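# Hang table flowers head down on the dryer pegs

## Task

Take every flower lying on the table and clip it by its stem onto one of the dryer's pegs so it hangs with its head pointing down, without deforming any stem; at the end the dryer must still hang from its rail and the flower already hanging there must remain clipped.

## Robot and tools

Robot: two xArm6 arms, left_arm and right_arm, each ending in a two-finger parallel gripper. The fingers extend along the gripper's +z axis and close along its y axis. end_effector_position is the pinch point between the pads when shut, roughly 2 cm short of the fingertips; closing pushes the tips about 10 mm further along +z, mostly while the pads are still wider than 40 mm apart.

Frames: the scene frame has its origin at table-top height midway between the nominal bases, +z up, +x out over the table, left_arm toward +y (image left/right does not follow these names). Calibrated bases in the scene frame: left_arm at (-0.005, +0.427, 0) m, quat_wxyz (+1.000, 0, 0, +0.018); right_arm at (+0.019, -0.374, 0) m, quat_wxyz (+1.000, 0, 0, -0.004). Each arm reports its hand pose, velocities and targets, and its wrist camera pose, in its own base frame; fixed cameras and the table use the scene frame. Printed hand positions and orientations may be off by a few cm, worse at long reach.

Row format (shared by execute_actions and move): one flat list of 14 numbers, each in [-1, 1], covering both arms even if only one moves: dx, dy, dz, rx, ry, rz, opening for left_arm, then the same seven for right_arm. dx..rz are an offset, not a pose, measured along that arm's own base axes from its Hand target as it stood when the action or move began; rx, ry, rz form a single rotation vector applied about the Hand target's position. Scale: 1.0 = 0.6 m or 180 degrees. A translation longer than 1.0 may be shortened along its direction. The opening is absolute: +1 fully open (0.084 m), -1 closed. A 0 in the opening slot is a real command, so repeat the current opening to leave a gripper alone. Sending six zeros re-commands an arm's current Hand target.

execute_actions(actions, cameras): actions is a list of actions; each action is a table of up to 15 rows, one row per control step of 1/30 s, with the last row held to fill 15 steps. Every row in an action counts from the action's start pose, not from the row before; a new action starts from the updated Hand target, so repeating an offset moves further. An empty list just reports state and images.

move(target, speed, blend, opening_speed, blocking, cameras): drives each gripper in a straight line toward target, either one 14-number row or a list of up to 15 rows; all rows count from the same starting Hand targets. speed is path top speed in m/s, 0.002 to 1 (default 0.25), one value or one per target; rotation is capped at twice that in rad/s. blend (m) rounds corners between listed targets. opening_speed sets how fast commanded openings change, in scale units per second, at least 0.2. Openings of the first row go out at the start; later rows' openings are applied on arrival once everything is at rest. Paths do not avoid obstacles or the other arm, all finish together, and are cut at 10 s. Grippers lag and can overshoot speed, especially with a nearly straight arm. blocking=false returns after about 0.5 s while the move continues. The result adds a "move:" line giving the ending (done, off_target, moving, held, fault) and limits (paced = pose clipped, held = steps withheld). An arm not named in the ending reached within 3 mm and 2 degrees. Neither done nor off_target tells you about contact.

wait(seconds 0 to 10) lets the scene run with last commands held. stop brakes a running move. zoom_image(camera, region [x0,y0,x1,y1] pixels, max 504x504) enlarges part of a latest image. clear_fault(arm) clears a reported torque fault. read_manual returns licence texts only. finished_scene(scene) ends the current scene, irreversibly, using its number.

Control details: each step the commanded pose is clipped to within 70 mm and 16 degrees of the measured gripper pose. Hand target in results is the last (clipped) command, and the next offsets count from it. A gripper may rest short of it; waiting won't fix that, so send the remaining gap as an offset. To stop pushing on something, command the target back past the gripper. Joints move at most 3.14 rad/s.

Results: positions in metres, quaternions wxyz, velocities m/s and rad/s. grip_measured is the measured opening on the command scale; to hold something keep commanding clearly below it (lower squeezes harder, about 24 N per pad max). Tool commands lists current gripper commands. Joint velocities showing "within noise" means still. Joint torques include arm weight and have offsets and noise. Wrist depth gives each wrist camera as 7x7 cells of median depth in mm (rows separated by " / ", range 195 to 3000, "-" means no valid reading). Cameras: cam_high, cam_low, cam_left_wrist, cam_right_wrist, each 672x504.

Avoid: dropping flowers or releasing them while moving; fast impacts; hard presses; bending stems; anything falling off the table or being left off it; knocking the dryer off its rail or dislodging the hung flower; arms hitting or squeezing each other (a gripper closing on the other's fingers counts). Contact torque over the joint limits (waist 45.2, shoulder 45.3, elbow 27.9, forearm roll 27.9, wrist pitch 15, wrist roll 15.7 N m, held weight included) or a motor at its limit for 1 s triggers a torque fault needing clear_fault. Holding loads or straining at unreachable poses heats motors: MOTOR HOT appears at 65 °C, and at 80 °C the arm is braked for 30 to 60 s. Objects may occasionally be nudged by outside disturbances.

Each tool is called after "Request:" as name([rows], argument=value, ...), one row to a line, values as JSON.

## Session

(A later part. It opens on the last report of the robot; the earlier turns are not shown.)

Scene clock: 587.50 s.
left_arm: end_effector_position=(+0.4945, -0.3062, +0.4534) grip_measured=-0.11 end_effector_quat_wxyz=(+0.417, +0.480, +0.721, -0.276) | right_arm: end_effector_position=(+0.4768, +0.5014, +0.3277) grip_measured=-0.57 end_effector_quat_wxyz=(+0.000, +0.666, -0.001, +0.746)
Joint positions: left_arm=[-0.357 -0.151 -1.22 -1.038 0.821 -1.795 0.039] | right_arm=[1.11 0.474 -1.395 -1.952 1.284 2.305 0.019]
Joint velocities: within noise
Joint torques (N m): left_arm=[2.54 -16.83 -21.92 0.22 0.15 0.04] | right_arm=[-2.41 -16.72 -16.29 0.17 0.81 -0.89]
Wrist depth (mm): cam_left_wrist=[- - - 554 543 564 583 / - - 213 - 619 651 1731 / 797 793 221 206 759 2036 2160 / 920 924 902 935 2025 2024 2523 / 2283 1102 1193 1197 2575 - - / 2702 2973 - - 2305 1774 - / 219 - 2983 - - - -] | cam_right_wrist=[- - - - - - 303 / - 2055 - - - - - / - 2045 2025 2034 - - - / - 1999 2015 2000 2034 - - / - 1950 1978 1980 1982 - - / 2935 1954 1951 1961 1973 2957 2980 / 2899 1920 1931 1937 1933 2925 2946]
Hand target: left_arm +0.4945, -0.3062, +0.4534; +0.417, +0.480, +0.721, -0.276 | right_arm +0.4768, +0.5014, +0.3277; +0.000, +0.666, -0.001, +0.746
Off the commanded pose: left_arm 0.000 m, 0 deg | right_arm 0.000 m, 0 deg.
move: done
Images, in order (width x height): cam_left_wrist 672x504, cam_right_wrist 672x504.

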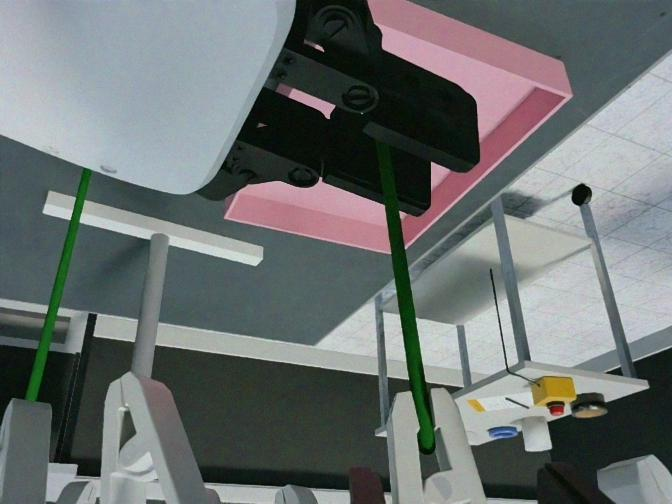

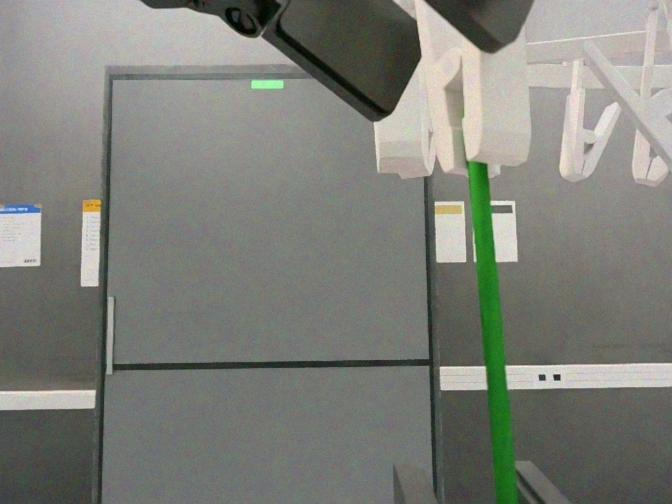

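Request:
move([
  [0,0,0,0,0,0,-0.1,0,0,0,0,0,0,-0.05],
  [0,0,0,0,0,0,-0.1,-0.1988,0,-0.0226,0,0,0,-0.05],
  [0,0,0,0,0,0,0.2,-0.1988,0,-0.0226,0,0,0,-0.05],
  [-0.0559,0.1331,0.0833,0,0,0,0.2,-0.25,0,-0.0226,0,0,0,-0.05],
], speed=0.1, opening_speed=0.3)

Request:
zoom_image(camera="cam_left_wrist", region=[100, 202, 554, 504])

Request:
zoom_image(camera="cam_low", region=[220, 130, 420, 300])

Request:
zoom_image(camera="cam_high", region=[200, 90, 420, 280])

Scene clock: 608.97 s.
left_arm: end_effector_position=(+0.4610, -0.2264, +0.5033) grip_measured=+0.19 end_effector_quat_wxyz=(+0.417, +0.480, +0.721, -0.276) | right_arm: end_effector_position=(+0.3268, +0.5014, +0.3141) grip_measured=-0.06 end_effector_quat_wxyz=(+0.000, +0.666, -0.001, +0.746)
Joint positions: left_arm=[-0.149 -0.317 -1.2 -1 1.073 -1.814 0.052] | right_arm=[1.413 0.355 -1.175 -1.76 1.534 2.335 0.041]
Joint velocities: within noise
Joint torques (N m): left_arm=[4.76 -24.31 -23.19 -2.06 0.67 1.02] | right_arm=[3.95 -19.91 -13.5 0.26 2.99 -1.16]
Wrist depth (mm): cam_left_wrist=[227 616 637 605 627 646 650 / 272 710 729 740 743 722 1806 / 872 840 842 879 844 2129 2238 / 1020 1018 1031 1034 2125 2128 2662 / 2432 1147 1231 1337 2623 - - / - 340 288 - 2186 1699 - / 2309 281 249 242 250 262 -] | cam_right_wrist=[- 288 - - - 372 222 / - 2227 2241 - 293 249 322 / - 2158 2208 - 291 431 327 / - 2175 2160 2177 - - - / - 2108 2133 2137 - - - / - 2106 2081 2087 - - - / - 2073 2069 2094 2125 - -]
Hand target: left_arm +0.4610, -0.2264, +0.5034; +0.417, +0.480, +0.721, -0.276 | right_arm +0.3268, +0.5014, +0.3141; +0.000, +0.666, -0.001, +0.746
Off the commanded pose: left_arm 0.000 m, 0 deg | right_arm 0.000 m, 0 deg.
move: done

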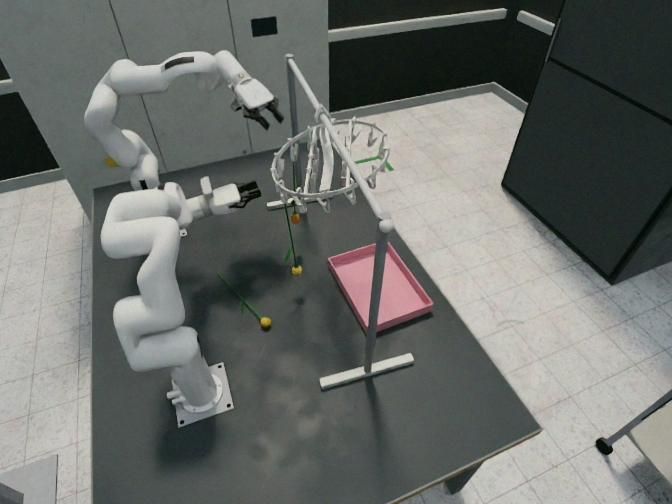

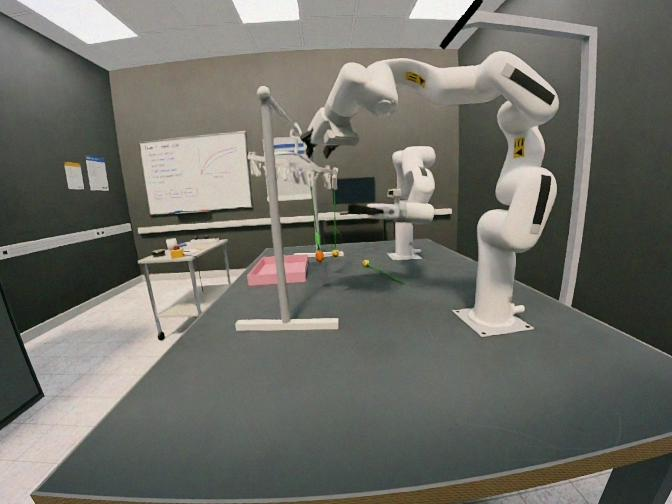

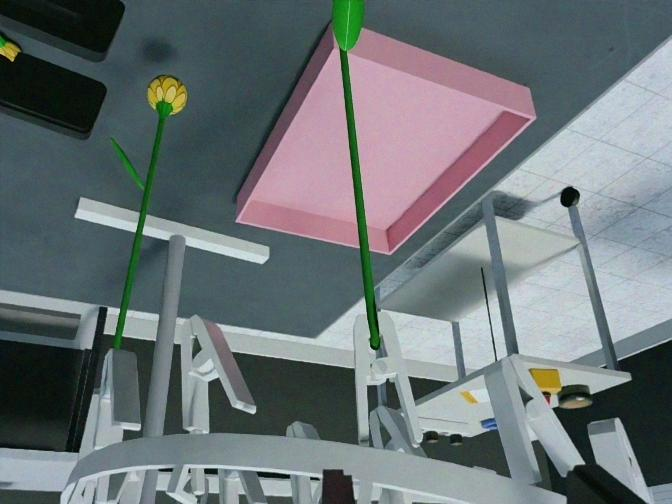

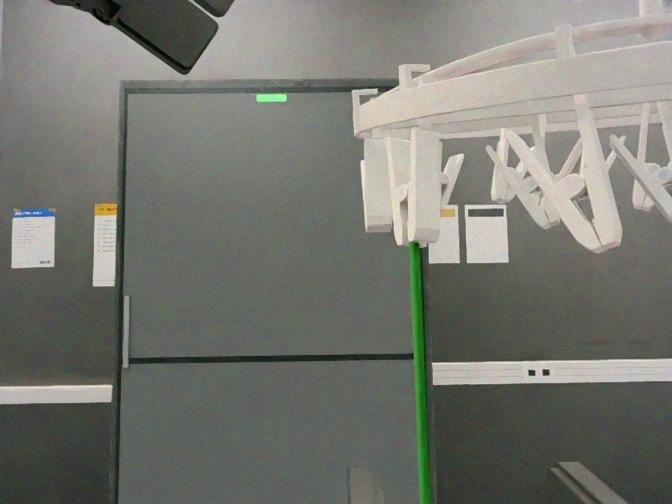

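Scaled by 1.110 from the camera's 672x504 image, which has a finer 960x720 frame.

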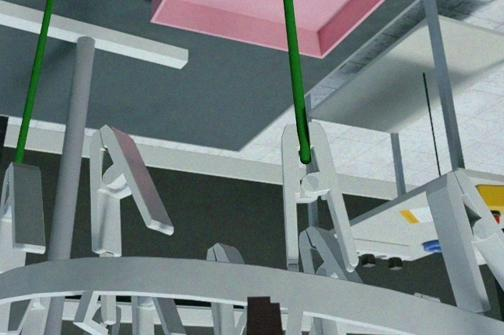

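Scaled by 2.520 from the camera's 672x504 image, which has a finer 960x720 frame.

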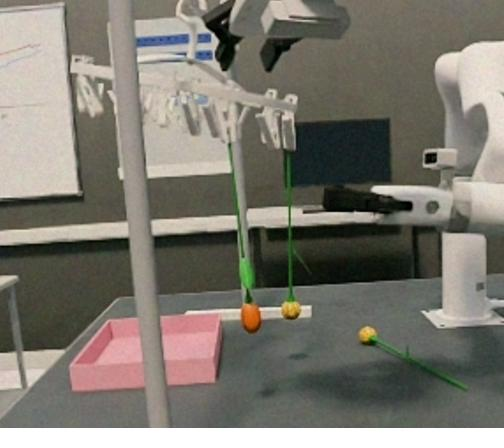

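Scaled by 2.291 from the camera's 672x504 image, which has a finer 960x720 frame.

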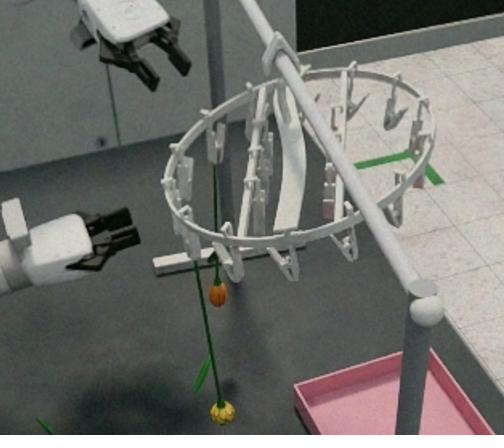

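Request:
move([
  [0,0,0,0,0,0,0.2,-0.2113,-0.169,0.06,0,0.536,0,-0.286],
  [0,0,0,0,0,0,0.2,-0.2747,-0.2173,-0.1068,-0.504,0.3411,0.4504,-0.286],
], speed=0.3)

Scene clock: 662.80 s.
left_arm: end_effector_position=(+0.4610, -0.2264, +0.5034) grip_measured=+0.19 end_effector_quat_wxyz=(+0.417, +0.480, +0.721, -0.276) | right_arm: end_effector_position=(+0.1620, +0.3710, +0.2500) grip_measured=-0.30 end_effector_quat_wxyz=(+0.000, +0.560, +0.828, +0.000)
Joint positions: left_arm=[-0.149 -0.317 -1.2 -1 1.074 -1.814 0.052] | right_arm=[1.159 -0.248 -0.945 0 1.194 -0.793 0.031]
Joint velocities: within noise
Joint torques (N m): left_arm=[4.88 -19.96 -21.02 -2.95 0.16 0.99] | right_arm=[-4.21 -12.93 -15.05 1.33 -3.08 -1]
Wrist depth (mm): cam_left_wrist=[633 637 637 606 628 647 650 / 733 738 730 738 738 724 1814 / 870 839 841 879 844 2128 2260 / 1020 1021 1024 1032 2139 2139 2650 / 2392 1140 1164 1336 2615 - - / - 341 287 - 2182 1698 - / 2331 282 249 242 238 263 -] | cam_right_wrist=[379 379 380 380 380 381 382 / 378 379 380 380 381 382 381 / 379 379 380 381 381 382 382 / 380 379 380 380 381 382 382 / 379 380 380 382 381 382 383 / 378 380 381 381 382 383 383 / 379 379 380 381 382 382 383]
Hand target: left_arm +0.4610, -0.2264, +0.5034; +0.417, +0.480, +0.721, -0.276 | right_arm +0.1620, +0.3710, +0.2500; +0.000, +0.560, +0.828, +0.000
Off the commanded pose: left_arm 0.000 m, 0 deg | right_arm 0.000 m, 0 deg.
move: done

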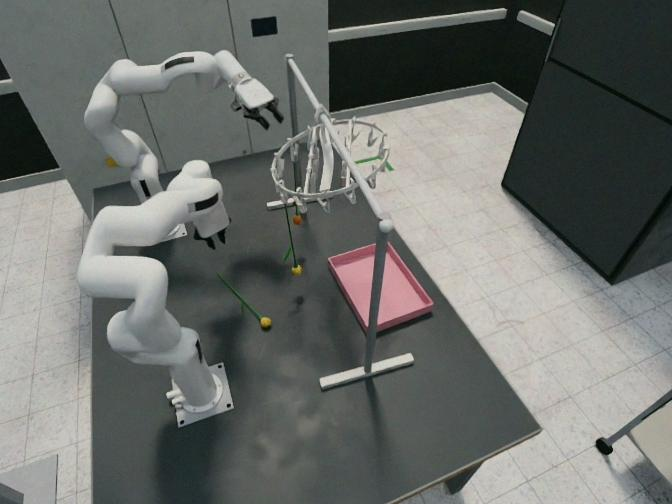

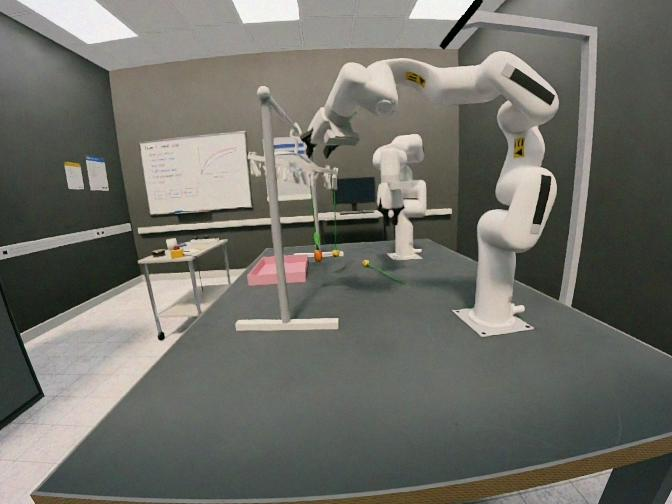

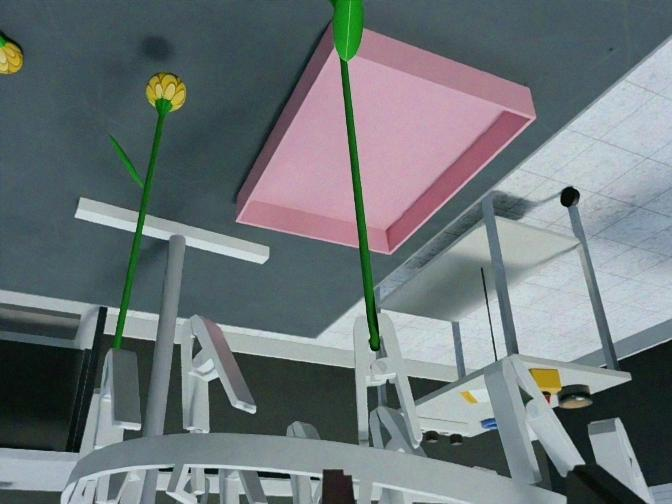

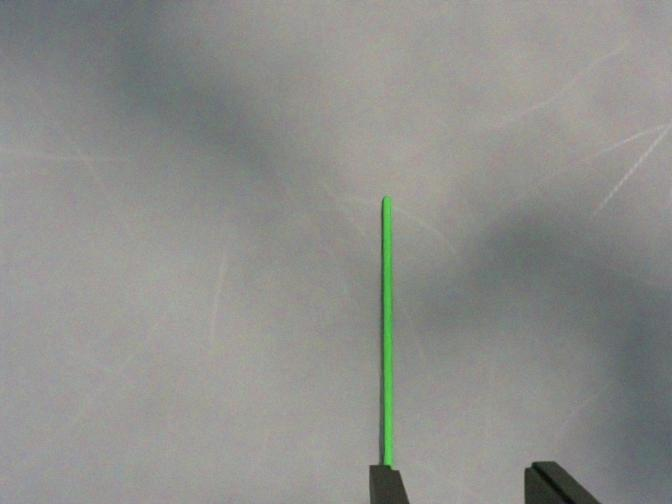

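Request:
move([
  [0,0,0,0,0,0,0.2,0.0085,0.0033,-0.325,0,0,0.0024,-0.286],
  [0,0,0,0,0,0,0.2,0.0085,0.0033,-0.3803,0,0,0.0024,-0.286],
], speed=[0.15, 0.05], cameras=["cam_right_wrist", "cam_low"])

Request:
move(target=[0,0,0,0,0,0,0.2,0,0,0,0,0,0,-1], opening_speed=0.35, cameras=["cam_right_wrist"])

Scene clock: 687.20 s.
left_arm: end_effector_position=(+0.4610, -0.2264, +0.5034) grip_measured=+0.19 end_effector_quat_wxyz=(+0.417, +0.480, +0.721, -0.276) | right_arm: end_effector_position=(+0.1671, +0.3730, +0.0219) grip_measured=-0.30 end_effector_quat_wxyz=(+0.000, +0.557, +0.830, +0.000)
Joint positions: left_arm=[-0.149 -0.317 -1.2 -1 1.074 -1.814 0.052] | right_arm=[1.15 0.174 -0.669 0 0.496 -0.81 0.031]
Joint velocities: within noise
Joint torques (N m): left_arm=[4.8 -17.44 -22.47 -3.03 0.37 0.99] | right_arm=[-4.22 -9.98 -15.84 1.02 -3.23 -1.12]
Wrist depth (mm): cam_left_wrist=[633 635 639 606 626 645 647 / 733 738 731 739 743 725 1810 / 874 836 842 878 846 2134 2242 / 1015 1028 1027 1035 2138 2128 2629 / 2421 1143 1163 1325 2583 - - / - 341 287 - 2186 1701 - / 2318 282 249 242 238 262 -] | cam_right_wrist=[- - - - - - - / - - - - - - - / - - - - - - - / - - - - - - - / - - - - - - - / - - - - - - - / - - - - - - -]
Hand target: left_arm +0.4610, -0.2264, +0.5034; +0.417, +0.480, +0.721, -0.276 | right_arm +0.1671, +0.3730, +0.0219; +0.000, +0.557, +0.830, +0.000
Off the commanded pose: left_arm 0.000 m, 0 deg | right_arm 0.000 m, 0 deg.
move: done
Images, in order (width x height): cam_low 672x504, cam_right_wrist 672x504.

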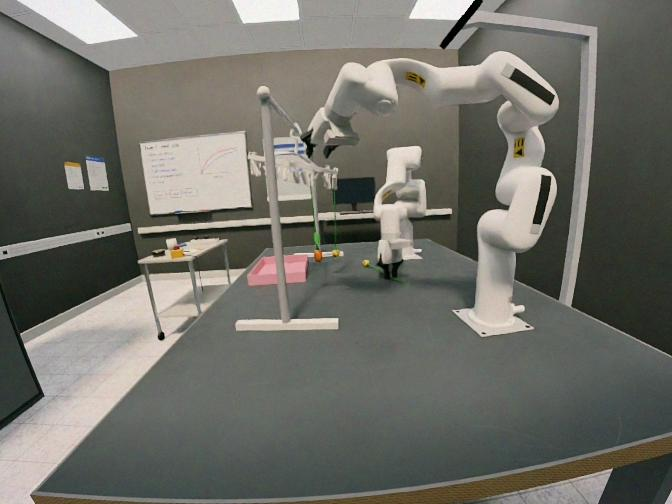

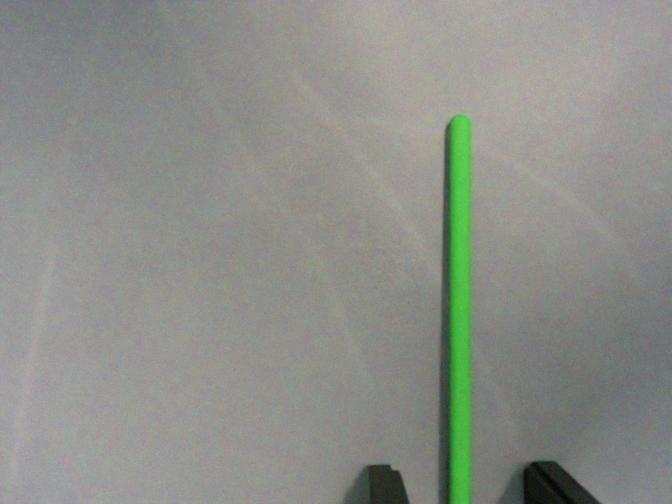

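Scene clock: 689.47 s.
left_arm: end_effector_position=(+0.4610, -0.2264, +0.5034) grip_measured=+0.19 end_effector_quat_wxyz=(+0.417, +0.480, +0.721, -0.276) | right_arm: end_effector_position=(+0.1671, +0.3730, +0.0219) grip_measured=-0.90 end_effector_quat_wxyz=(+0.000, +0.557, +0.830, +0.000)
Joint positions: left_arm=[-0.149 -0.317 -1.2 -1 1.074 -1.814 0.052] | right_arm=[1.15 0.174 -0.669 0 0.496 -0.81 0.004]
Joint velocities: within noise
Joint torques (N m): left_arm=[4.63 -16.32 -22.37 -3.04 0.33 0.98] | right_arm=[-3.93 -10.33 -11.48 0.94 -1.27 -1.12]
Wrist depth (mm): cam_left_wrist=[626 636 639 605 628 645 645 / 733 738 730 737 738 724 1814 / 874 835 840 876 844 2145 2218 / 1018 1019 1032 1034 2138 2121 2657 / 2402 1150 1157 1331 2634 - - / - 341 287 - 2186 1675 - / 2309 281 249 242 239 262 -] | cam_right_wrist=[- - - - - - - / - - - - - - - / - - - - - - - / - - - - - - - / - - - - - - - / - - - - - - - / - - - - - - -]
Hand target: left_arm +0.4610, -0.2264, +0.5034; +0.417, +0.480, +0.721, -0.276 | right_arm +0.1671, +0.3730, +0.0219; +0.000, +0.557, +0.830, +0.000
Off the commanded pose: left_arm 0.000 m, 0 deg | right_arm 0.000 m, 0 deg.
move: done
Images, in order (width x height): cam_right_wrist 672x504.

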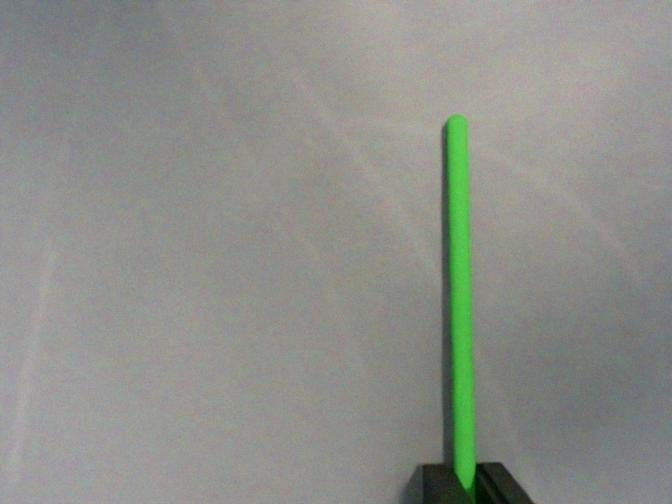

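Request:
move([
  [0,0,0,0,0,0,0.2,0.055,-0.022,0.4635,0,0,0,-1],
  [-0.2083,-0.1127,-0.0123,0,0,0.1397,0.2,0.188,-0.022,0.53,0.5046,-0.1948,-0.3715,-1],
], speed=[0.15, 0.25])

Request:
zoom_image(camera="cam_left_wrist", region=[200, 252, 536, 504])

Request:
zoom_image(camera="cam_right_wrist", region=[200, 50, 536, 302])

Scene clock: 724.83 s.
left_arm: end_effector_position=(+0.3360, -0.2940, +0.4960) grip_measured=+0.19 end_effector_quat_wxyz=(+0.467, +0.311, +0.808, -0.179) | right_arm: end_effector_position=(+0.2799, +0.3598, +0.3398) grip_measured=-0.90 end_effector_quat_wxyz=(-0.156, +0.690, +0.157, +0.689)
Joint positions: left_arm=[-0.716 -0.761 -0.719 -0.036 0.432 -3.099 0.052] | right_arm=[1.421 0.045 -0.471 1.018 -1.336 -0.36 0.004]
Joint velocities: within noise
Joint torques (N m): left_arm=[-3.49 -13.74 -22.27 1.72 -1.59 -0.91] | right_arm=[4.19 -7.31 -14.13 1.04 -3.36 -1.39]
Wrist depth (mm): cam_left_wrist=[627 589 610 611 614 615 640 / 699 675 704 728 711 743 744 / 258 806 849 868 831 2209 2118 / 1004 1005 1018 1018 2583 2607 2194 / 1128 1211 2494 2526 - - 2067 / 2821 342 298 2012 - - 2914 / 2787 309 283 260 255 274 321] | cam_right_wrist=[208 - - - 2265 2082 1969 / 2631 - - - 255 219 203 / 2619 - - 290 373 335 325 / 2639 - - - 284 228 1964 / 2677 - - - 2253 2184 1995 / 2700 - - - 2256 2151 2016 / 2703 - - - 2268 2150 1980]
Hand target: left_arm +0.3360, -0.2940, +0.4960; +0.467, +0.311, +0.808, -0.179 | right_arm +0.2799, +0.3598, +0.3399; -0.156, +0.690, +0.157, +0.689
Off the commanded pose: left_arm 0.000 m, 0 deg | right_arm 0.000 m, 0 deg.
move: done; limits=paced

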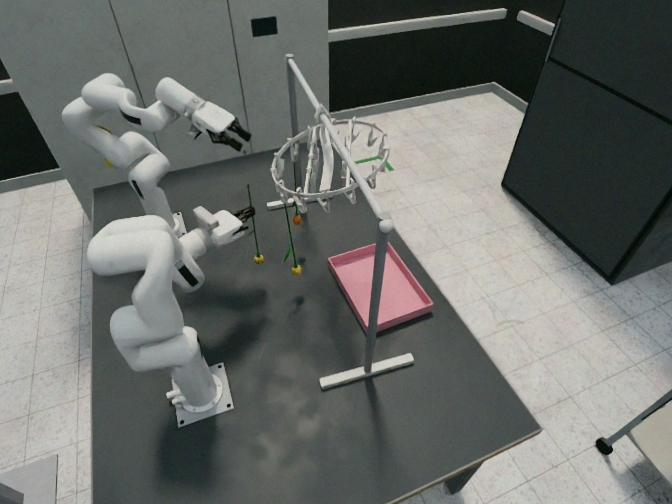

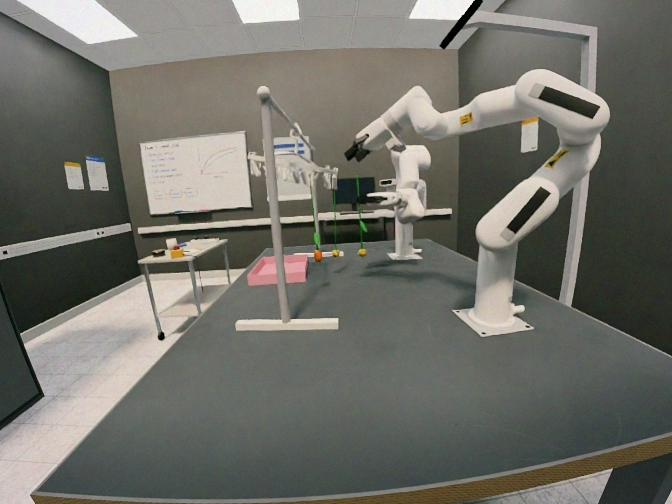

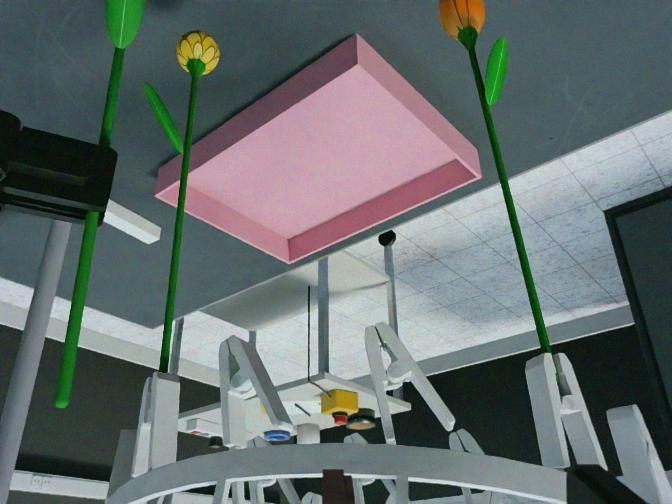

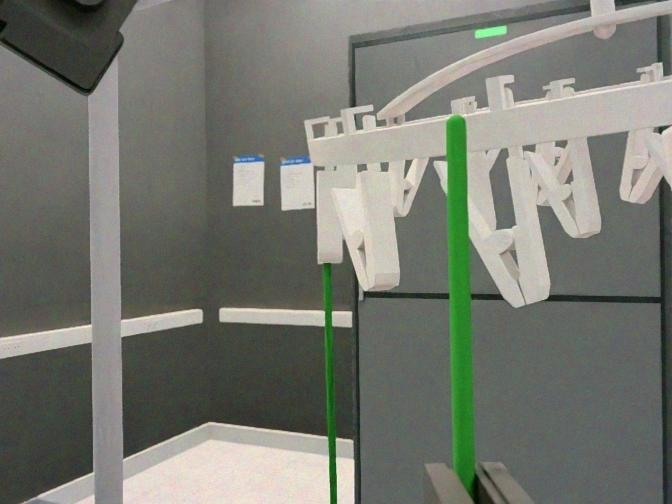

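Scaled by 1.500 from the camera's 672x504 image, which has a finer 960x720 frame.

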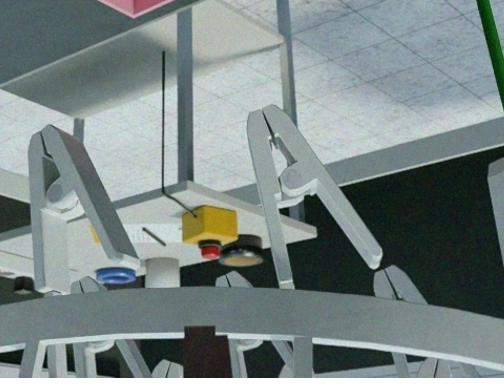

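Scaled by 1.500 from the camera's 672x504 image, which has a finer 960x720 frame.

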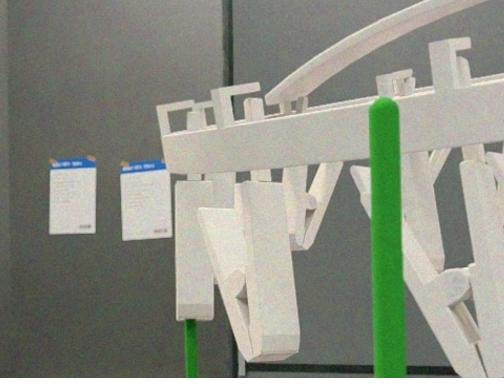

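Request:
move(target=[0.0688,-0.0532,-0.0665,0,0,0,0.2,0,0,0,0,0,0,-1], speed=0.1, cameras=["cam_left_wrist", "cam_right_wrist"])

Request:
zoom_image(camera="cam_left_wrist", region=[250, 252, 586, 504])

Request:
zoom_image(camera="cam_right_wrist", region=[200, 50, 536, 302])

Scene clock: 762.07 s.
left_arm: end_effector_position=(+0.3772, -0.3258, +0.4561) grip_measured=+0.19 end_effector_quat_wxyz=(+0.467, +0.311, +0.808, -0.179) | right_arm: end_effector_position=(+0.2799, +0.3598, +0.3398) grip_measured=-0.90 end_effector_quat_wxyz=(-0.156, +0.690, +0.157, +0.689)
Joint positions: left_arm=[-0.714 -0.568 -0.725 -0.068 0.246 -3.065 0.052] | right_arm=[1.422 0.045 -0.471 1.018 -1.336 -0.36 0.004]
Joint velocities: within noise
Joint torques (N m): left_arm=[-4.21 -3.18 -23.97 -2.38 -5.53 1.07] | right_arm=[4.22 -6.99 -12.57 0.65 -2.84 -1.12]
Wrist depth (mm): cam_left_wrist=[557 542 561 560 583 565 588 / 643 647 643 668 653 682 684 / 726 756 793 798 766 2051 2084 / 877 930 934 939 2483 2525 2167 / 2882 1120 2552 2984 - - 2870 / 2951 - 2568 1839 - - 2874 / 2654 269 239 - - - 229] | cam_right_wrist=[204 216 - - 2244 2077 1982 / 239 217 235 - 255 219 203 / 2632 - - 290 373 335 325 / 2637 - - - 283 228 1968 / 2664 - - - 2266 2152 2015 / 2708 - - - 2215 2140 2010 / 2743 - - - 2262 2118 1979]
Hand target: left_arm +0.3773, -0.3259, +0.4561; +0.467, +0.311, +0.808, -0.179 | right_arm +0.2799, +0.3598, +0.3399; -0.156, +0.690, +0.157, +0.689
Off the commanded pose: left_arm 0.000 m, 0 deg | right_arm 0.000 m, 0 deg.
move: done
Images, in order (width x height): cam_left_wrist 672x504, cam_right_wrist 672x504.

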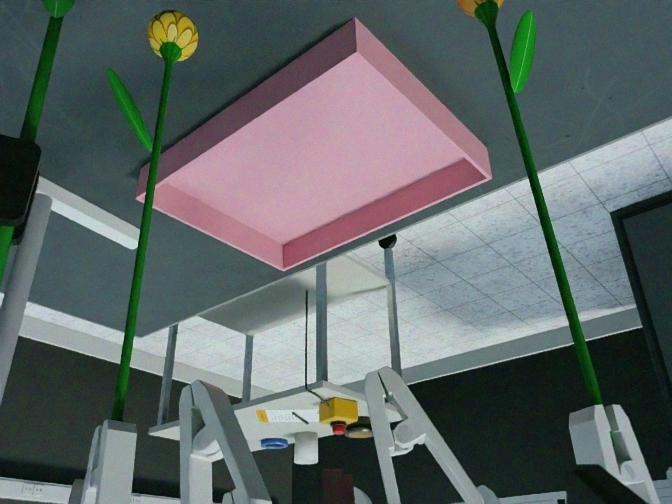

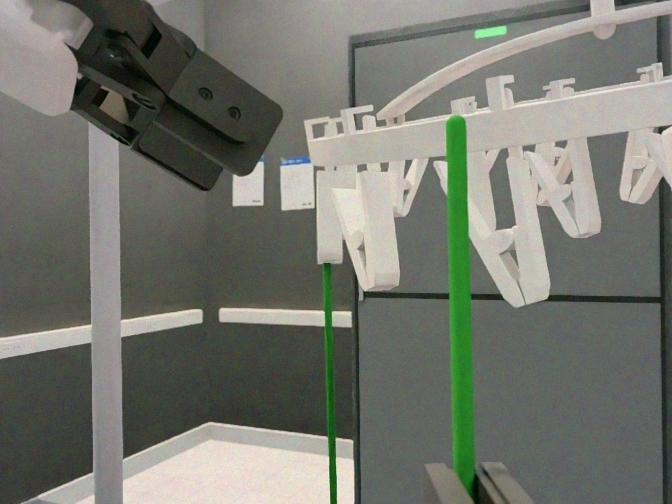

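Scaled by 1.500 from the camera's 672x504 image, which has a finer 960x720 frame.

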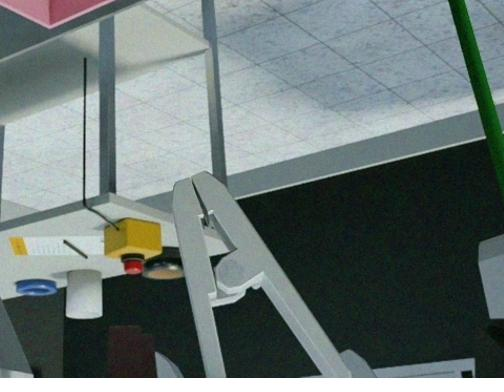

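Scaled by 1.500 from the camera's 672x504 image, which has a finer 960x720 frame.

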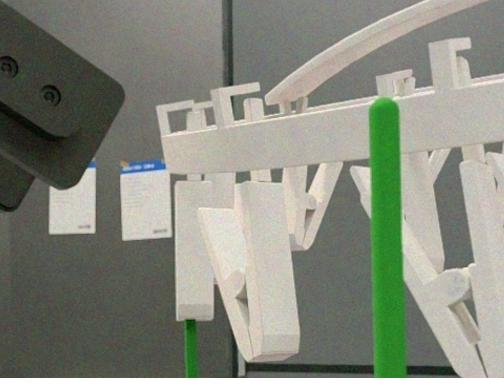

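Request:
move(target=[0.0543,-0.049,-0.0423,0,0,0,0.3,0,0,0,0,0,0,-1], speed=0.07, cameras=["cam_left_wrist", "cam_right_wrist"])

Request:
zoom_image(camera="cam_left_wrist", region=[250, 252, 586, 504])

Request:
zoom_image(camera="cam_right_wrist", region=[200, 50, 536, 302])

Scene clock: 785.10 s.
left_arm: end_effector_position=(+0.4098, -0.3553, +0.4307) grip_measured=+0.29 end_effector_quat_wxyz=(+0.467, +0.311, +0.808, -0.179) | right_arm: end_effector_position=(+0.2799, +0.3598, +0.3399) grip_measured=-0.90 end_effector_quat_wxyz=(-0.156, +0.690, +0.157, +0.689)
Joint positions: left_arm=[-0.721 -0.393 -0.785 -0.083 0.131 -3.051 0.056] | right_arm=[1.422 0.045 -0.471 1.018 -1.336 -0.36 0.004]
Joint velocities: within noise
Joint torques (N m): left_arm=[-3.88 -6.63 -23.93 -2.44 -5.28 0.97] | right_arm=[3.85 -7.52 -12.9 0.62 -2.49 -1.12]
Wrist depth (mm): cam_left_wrist=[527 528 548 521 533 517 554 / 630 610 604 633 608 619 646 / 713 712 747 752 719 1982 2016 / 873 876 849 890 2428 2466 2063 / 1048 1128 2474 2919 - - 2027 / 2899 - - - - - 2847 / 232 - - - - - 2775] | cam_right_wrist=[- 200 - - 2256 2068 1985 / 220 204 219 2350 245 219 203 / 2634 279 233 242 373 335 324 / 2636 - - - 283 228 1968 / 2655 - - - 2239 2134 2001 / 2709 - - - 2246 2119 2014 / 2701 - - - 2283 2138 1960]
Hand target: left_arm +0.4098, -0.3553, +0.4307; +0.467, +0.311, +0.808, -0.179 | right_arm +0.2799, +0.3598, +0.3399; -0.156, +0.690, +0.157, +0.689
Off the commanded pose: left_arm 0.000 m, 0 deg | right_arm 0.000 m, 0 deg.
move: done
Images, in order (width x height): cam_left_wrist 672x504, cam_right_wrist 672x504.

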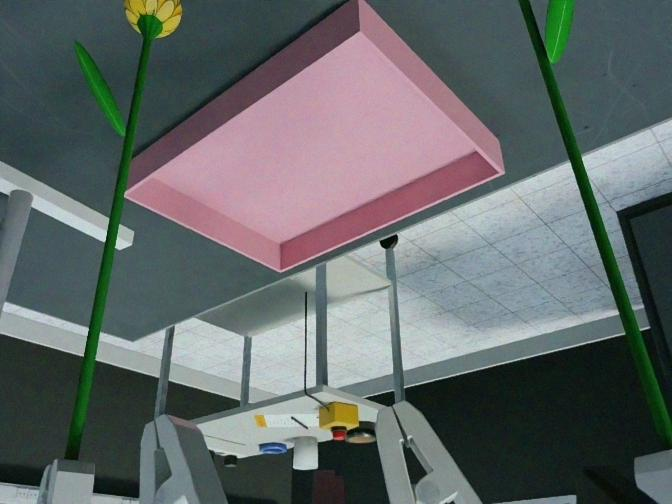

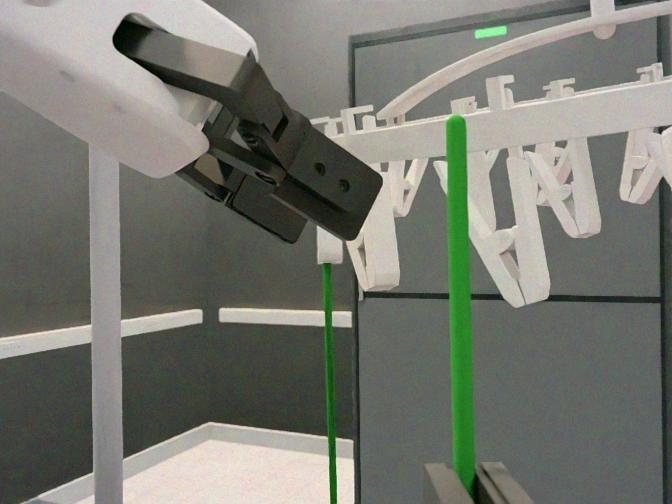

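Scaled by 1.500 from the camera's 672x504 image, which has a finer 960x720 frame.

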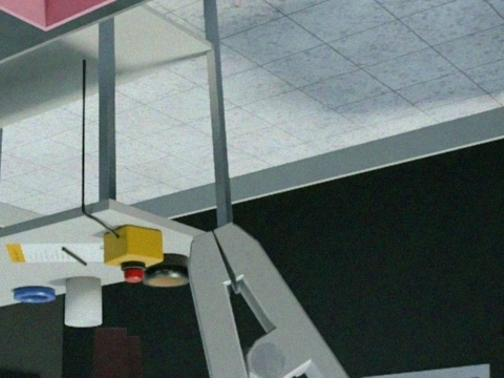

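Scaled by 1.500 from the camera's 672x504 image, which has a finer 960x720 frame.

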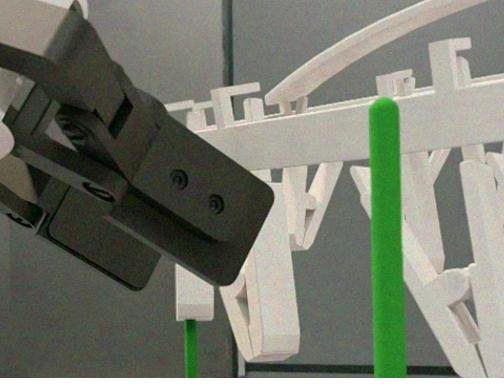

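Request:
move(target=[0,0,0,0,0,0,-0.85,0,0,0,0,0,0,-1], opening_speed=0.25, cameras=["cam_left_wrist", "cam_right_wrist"])

Request:
zoom_image(camera="cam_left_wrist", region=[380, 380, 504, 504])

Request:
zoom_image(camera="cam_right_wrist", region=[260, 100, 470, 310])

Scene clock: 797.77 s.
left_arm: end_effector_position=(+0.4098, -0.3553, +0.4307) grip_measured=-0.87 end_effector_quat_wxyz=(+0.467, +0.311, +0.808, -0.179) | right_arm: end_effector_position=(+0.2799, +0.3598, +0.3399) grip_measured=-0.90 end_effector_quat_wxyz=(-0.156, +0.690, +0.157, +0.689)
Joint positions: left_arm=[-0.721 -0.393 -0.785 -0.083 0.131 -3.051 0.006] | right_arm=[1.422 0.045 -0.471 1.018 -1.336 -0.36 0.004]
Joint velocities: within noise
Joint torques (N m): left_arm=[-3.96 -6.83 -18.52 -1.9 -4.22 0.96] | right_arm=[3.28 -7.82 -12.28 0.36 -1.82 -0.88]
Wrist depth (mm): cam_left_wrist=[544 512 548 520 533 536 557 / 607 610 602 632 618 644 645 / 716 713 748 754 721 2018 2007 / 878 878 846 886 2451 2446 2068 / 1048 1131 2498 2940 - 2995 2778 / 2900 - - 1873 - - 2850 / 2693 - - - - - 2703] | cam_right_wrist=[- 207 - - 2277 2092 1953 / 221 208 226 - 255 216 204 / 2598 279 256 273 273 230 332 / 2617 - - - 2243 223 1934 / 2673 - - - 2247 2103 2001 / 2750 - - - 2252 2115 1974 / 2726 - - - 2244 2159 1999]
Hand target: left_arm +0.4098, -0.3553, +0.4307; +0.467, +0.311, +0.808, -0.179 | right_arm +0.2799, +0.3598, +0.3399; -0.156, +0.690, +0.157, +0.689
Off the commanded pose: left_arm 0.000 m, 0 deg | right_arm 0.000 m, 0 deg.
move: done
Images, in order (width x height): cam_left_wrist 672x504, cam_right_wrist 672x504.

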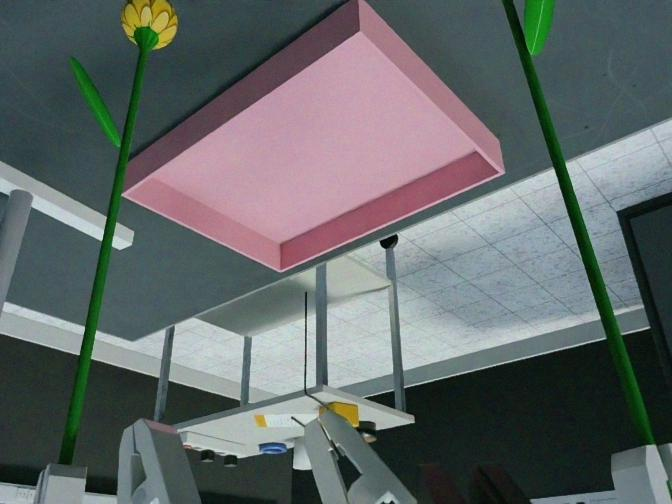

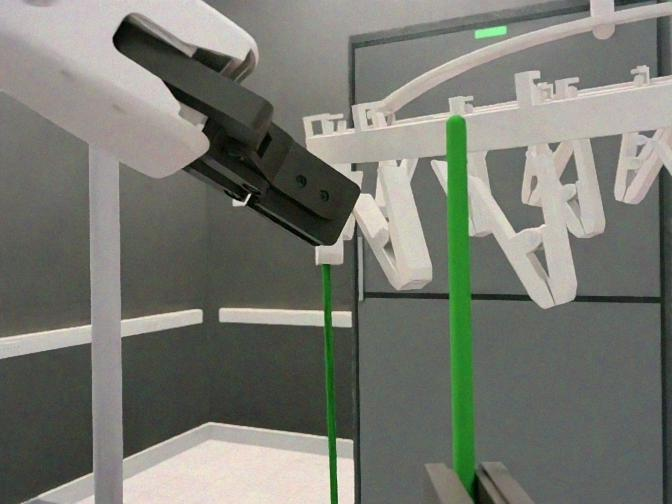

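Scaled by 4.065 from the camera's 672x504 image, which has a finer 960x720 frame.

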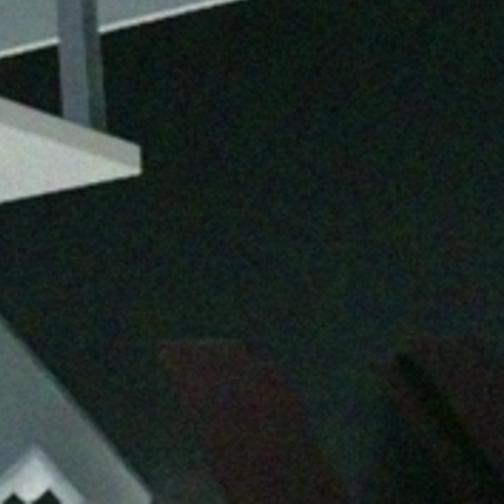

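Scaled by 2.400 from the camera's 672x504 image, which has a finer 960x720 frame.

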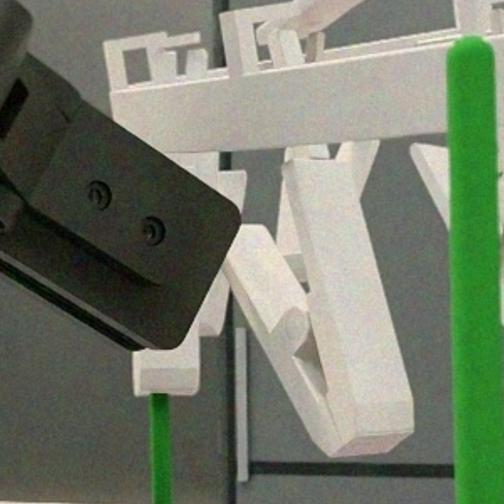

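Request:
move(target=[0,0,0,0,0,0,0.3,0,0,0,0,0,0,-1], opening_speed=0.2, cameras=["cam_left_wrist", "cam_right_wrist"])

Request:
zoom_image(camera="cam_left_wrist", region=[250, 252, 586, 504])

Request:
zoom_image(camera="cam_right_wrist", region=[260, 100, 470, 310])

Scene clock: 822.33 s.
left_arm: end_effector_position=(+0.4098, -0.3553, +0.4307) grip_measured=+0.29 end_effector_quat_wxyz=(+0.467, +0.311, +0.808, -0.179) | right_arm: end_effector_position=(+0.2799, +0.3598, +0.3399) grip_measured=-0.90 end_effector_quat_wxyz=(-0.156, +0.690, +0.157, +0.689)
Joint positions: left_arm=[-0.721 -0.393 -0.785 -0.083 0.131 -3.051 0.056] | right_arm=[1.422 0.045 -0.471 1.018 -1.336 -0.36 0.004]
Joint velocities: within noise
Joint torques (N m): left_arm=[-3.83 -6.83 -19.24 -1.24 -2.94 0.88] | right_arm=[2.72 -8.07 -11.66 0.19 -1.09 -0.81]
Wrist depth (mm): cam_left_wrist=[543 512 549 520 533 535 554 / 607 610 603 632 618 643 645 / 716 714 748 754 723 1995 2011 / 875 876 845 889 2462 2453 2066 / 1047 1124 2522 2936 - 2983 2786 / 2874 - - - - - 2847 / 243 - - - - - 2677] | cam_right_wrist=[- 200 - - 2268 2093 1954 / 221 205 219 345 254 216 204 / 2613 279 233 241 277 231 328 / 2644 - - - 2191 223 1944 / 2653 - - - 2222 2108 1985 / 2745 - - - 2246 2136 1989 / 2749 - - - 2237 2137 1970]
Hand target: left_arm +0.4098, -0.3553, +0.4307; +0.467, +0.311, +0.808, -0.179 | right_arm +0.2799, +0.3598, +0.3399; -0.156, +0.690, +0.157, +0.689
Off the commanded pose: left_arm 0.000 m, 0 deg | right_arm 0.000 m, 0 deg.
move: done
Images, in order (width x height): cam_left_wrist 672x504, cam_right_wrist 672x504.

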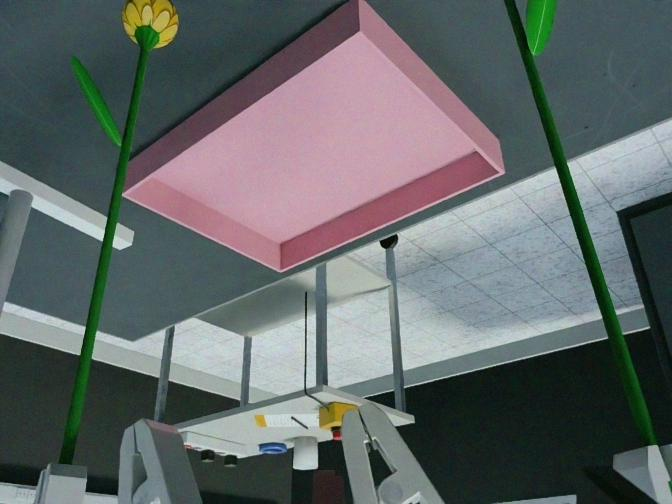

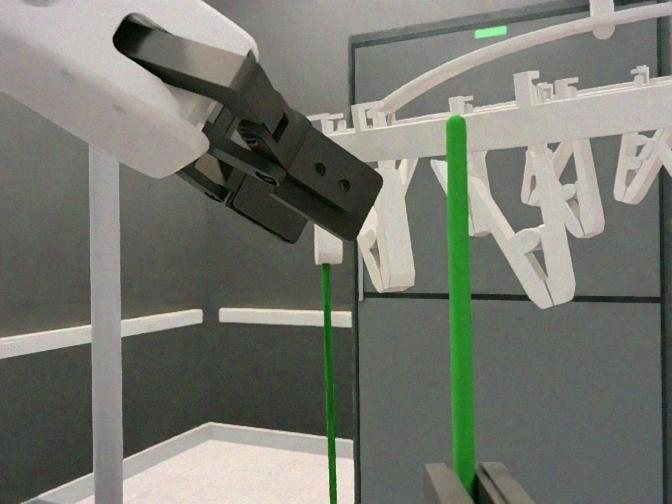

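Scaled by 1.500 from the camera's 672x504 image, which has a finer 960x720 frame.

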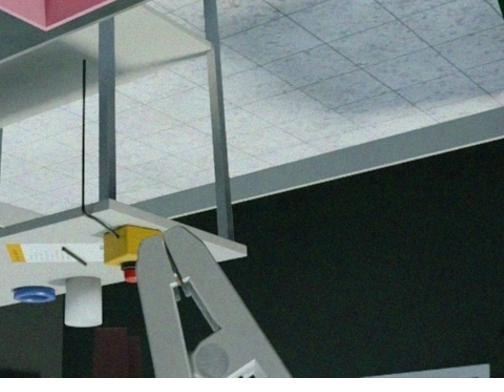

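Scaled by 2.400 from the camera's 672x504 image, which has a finer 960x720 frame.

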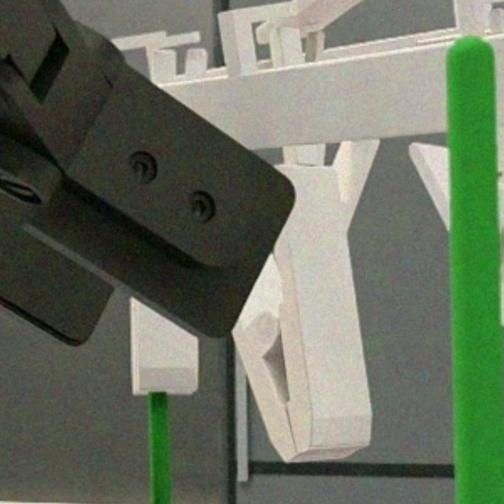

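Request:
move(target=[-0.0643,0.058,0.05,0,0,0,0.3,0,0,0,0,0,0,-1], speed=0.1, cameras=["cam_left_wrist", "cam_right_wrist"])

Request:
zoom_image(camera="cam_left_wrist", region=[270, 322, 472, 504])

Request:
zoom_image(camera="cam_right_wrist", region=[260, 100, 470, 310])

Scene clock: 838.23 s.
left_arm: end_effector_position=(+0.3713, -0.3206, +0.4607) grip_measured=+0.29 end_effector_quat_wxyz=(+0.467, +0.311, +0.808, -0.179) | right_arm: end_effector_position=(+0.2799, +0.3598, +0.3399) grip_measured=-0.90 end_effector_quat_wxyz=(-0.156, +0.690, +0.157, +0.689)
Joint positions: left_arm=[-0.713 -0.599 -0.717 -0.066 0.269 -3.066 0.056] | right_arm=[1.422 0.045 -0.471 1.018 -1.336 -0.36 0.004]
Joint velocities: within noise
Joint torques (N m): left_arm=[4.78 -18.2 -17.87 2.13 -1 -0.88] | right_arm=[2.6 -8.18 -11.33 -0.04 -0.8 -0.73]
Wrist depth (mm): cam_left_wrist=[563 547 585 569 572 572 594 / 627 676 652 674 662 663 690 / 730 763 800 805 773 2066 2096 / 887 943 942 954 2385 2537 2193 / 1120 1127 2595 - - - 2869 / - - 2064 1862 - - 2885 / - 2986 2236 - - - 2698] | cam_right_wrist=[206 212 - - 2262 2092 1934 / 260 216 229 - 254 216 203 / 2644 - - 442 278 231 328 / 2627 - - - 2200 223 1945 / 2655 - - - 2233 2106 1967 / 2747 - - - 2275 2146 1968 / 2675 - - - 2226 2135 1974]
Hand target: left_arm +0.3713, -0.3205, +0.4607; +0.467, +0.311, +0.808, -0.179 | right_arm +0.2799, +0.3598, +0.3399; -0.156, +0.690, +0.157, +0.689
Off the commanded pose: left_arm 0.000 m, 0 deg | right_arm 0.000 m, 0 deg.
move: done
Images, in order (width x height): cam_left_wrist 672x504, cam_right_wrist 672x504.

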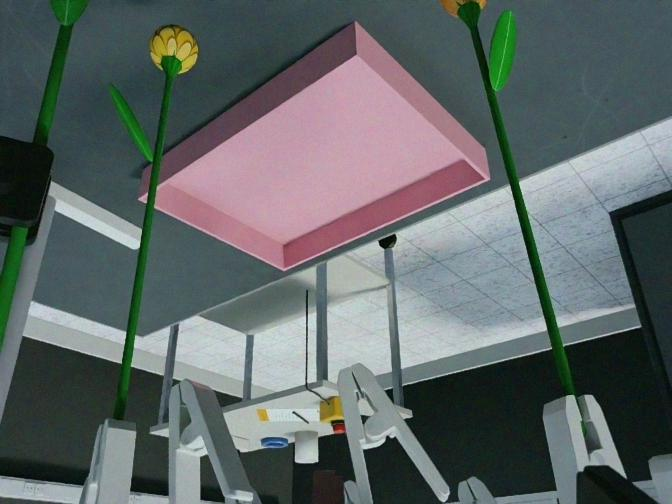

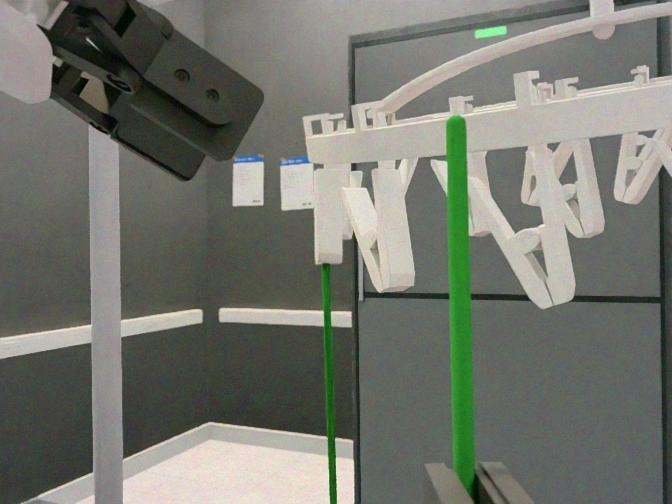

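Scaled by 2.495 from the camera's 672x504 image, which has a finer 960x720 frame.

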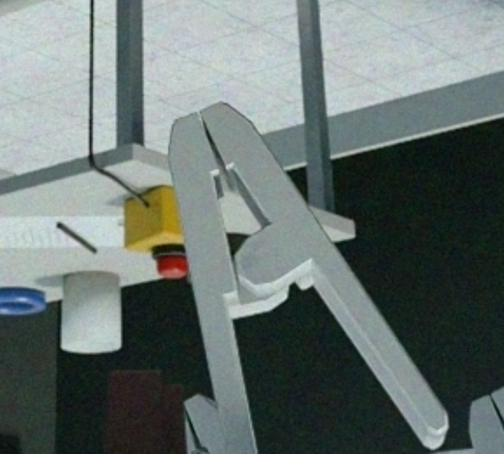

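Scaled by 2.400 from the camera's 672x504 image, which has a finer 960x720 frame.

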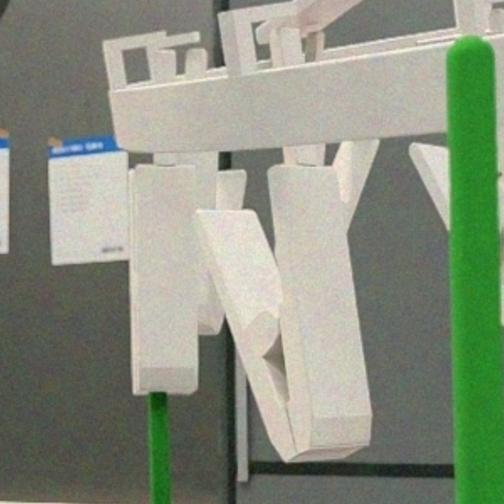

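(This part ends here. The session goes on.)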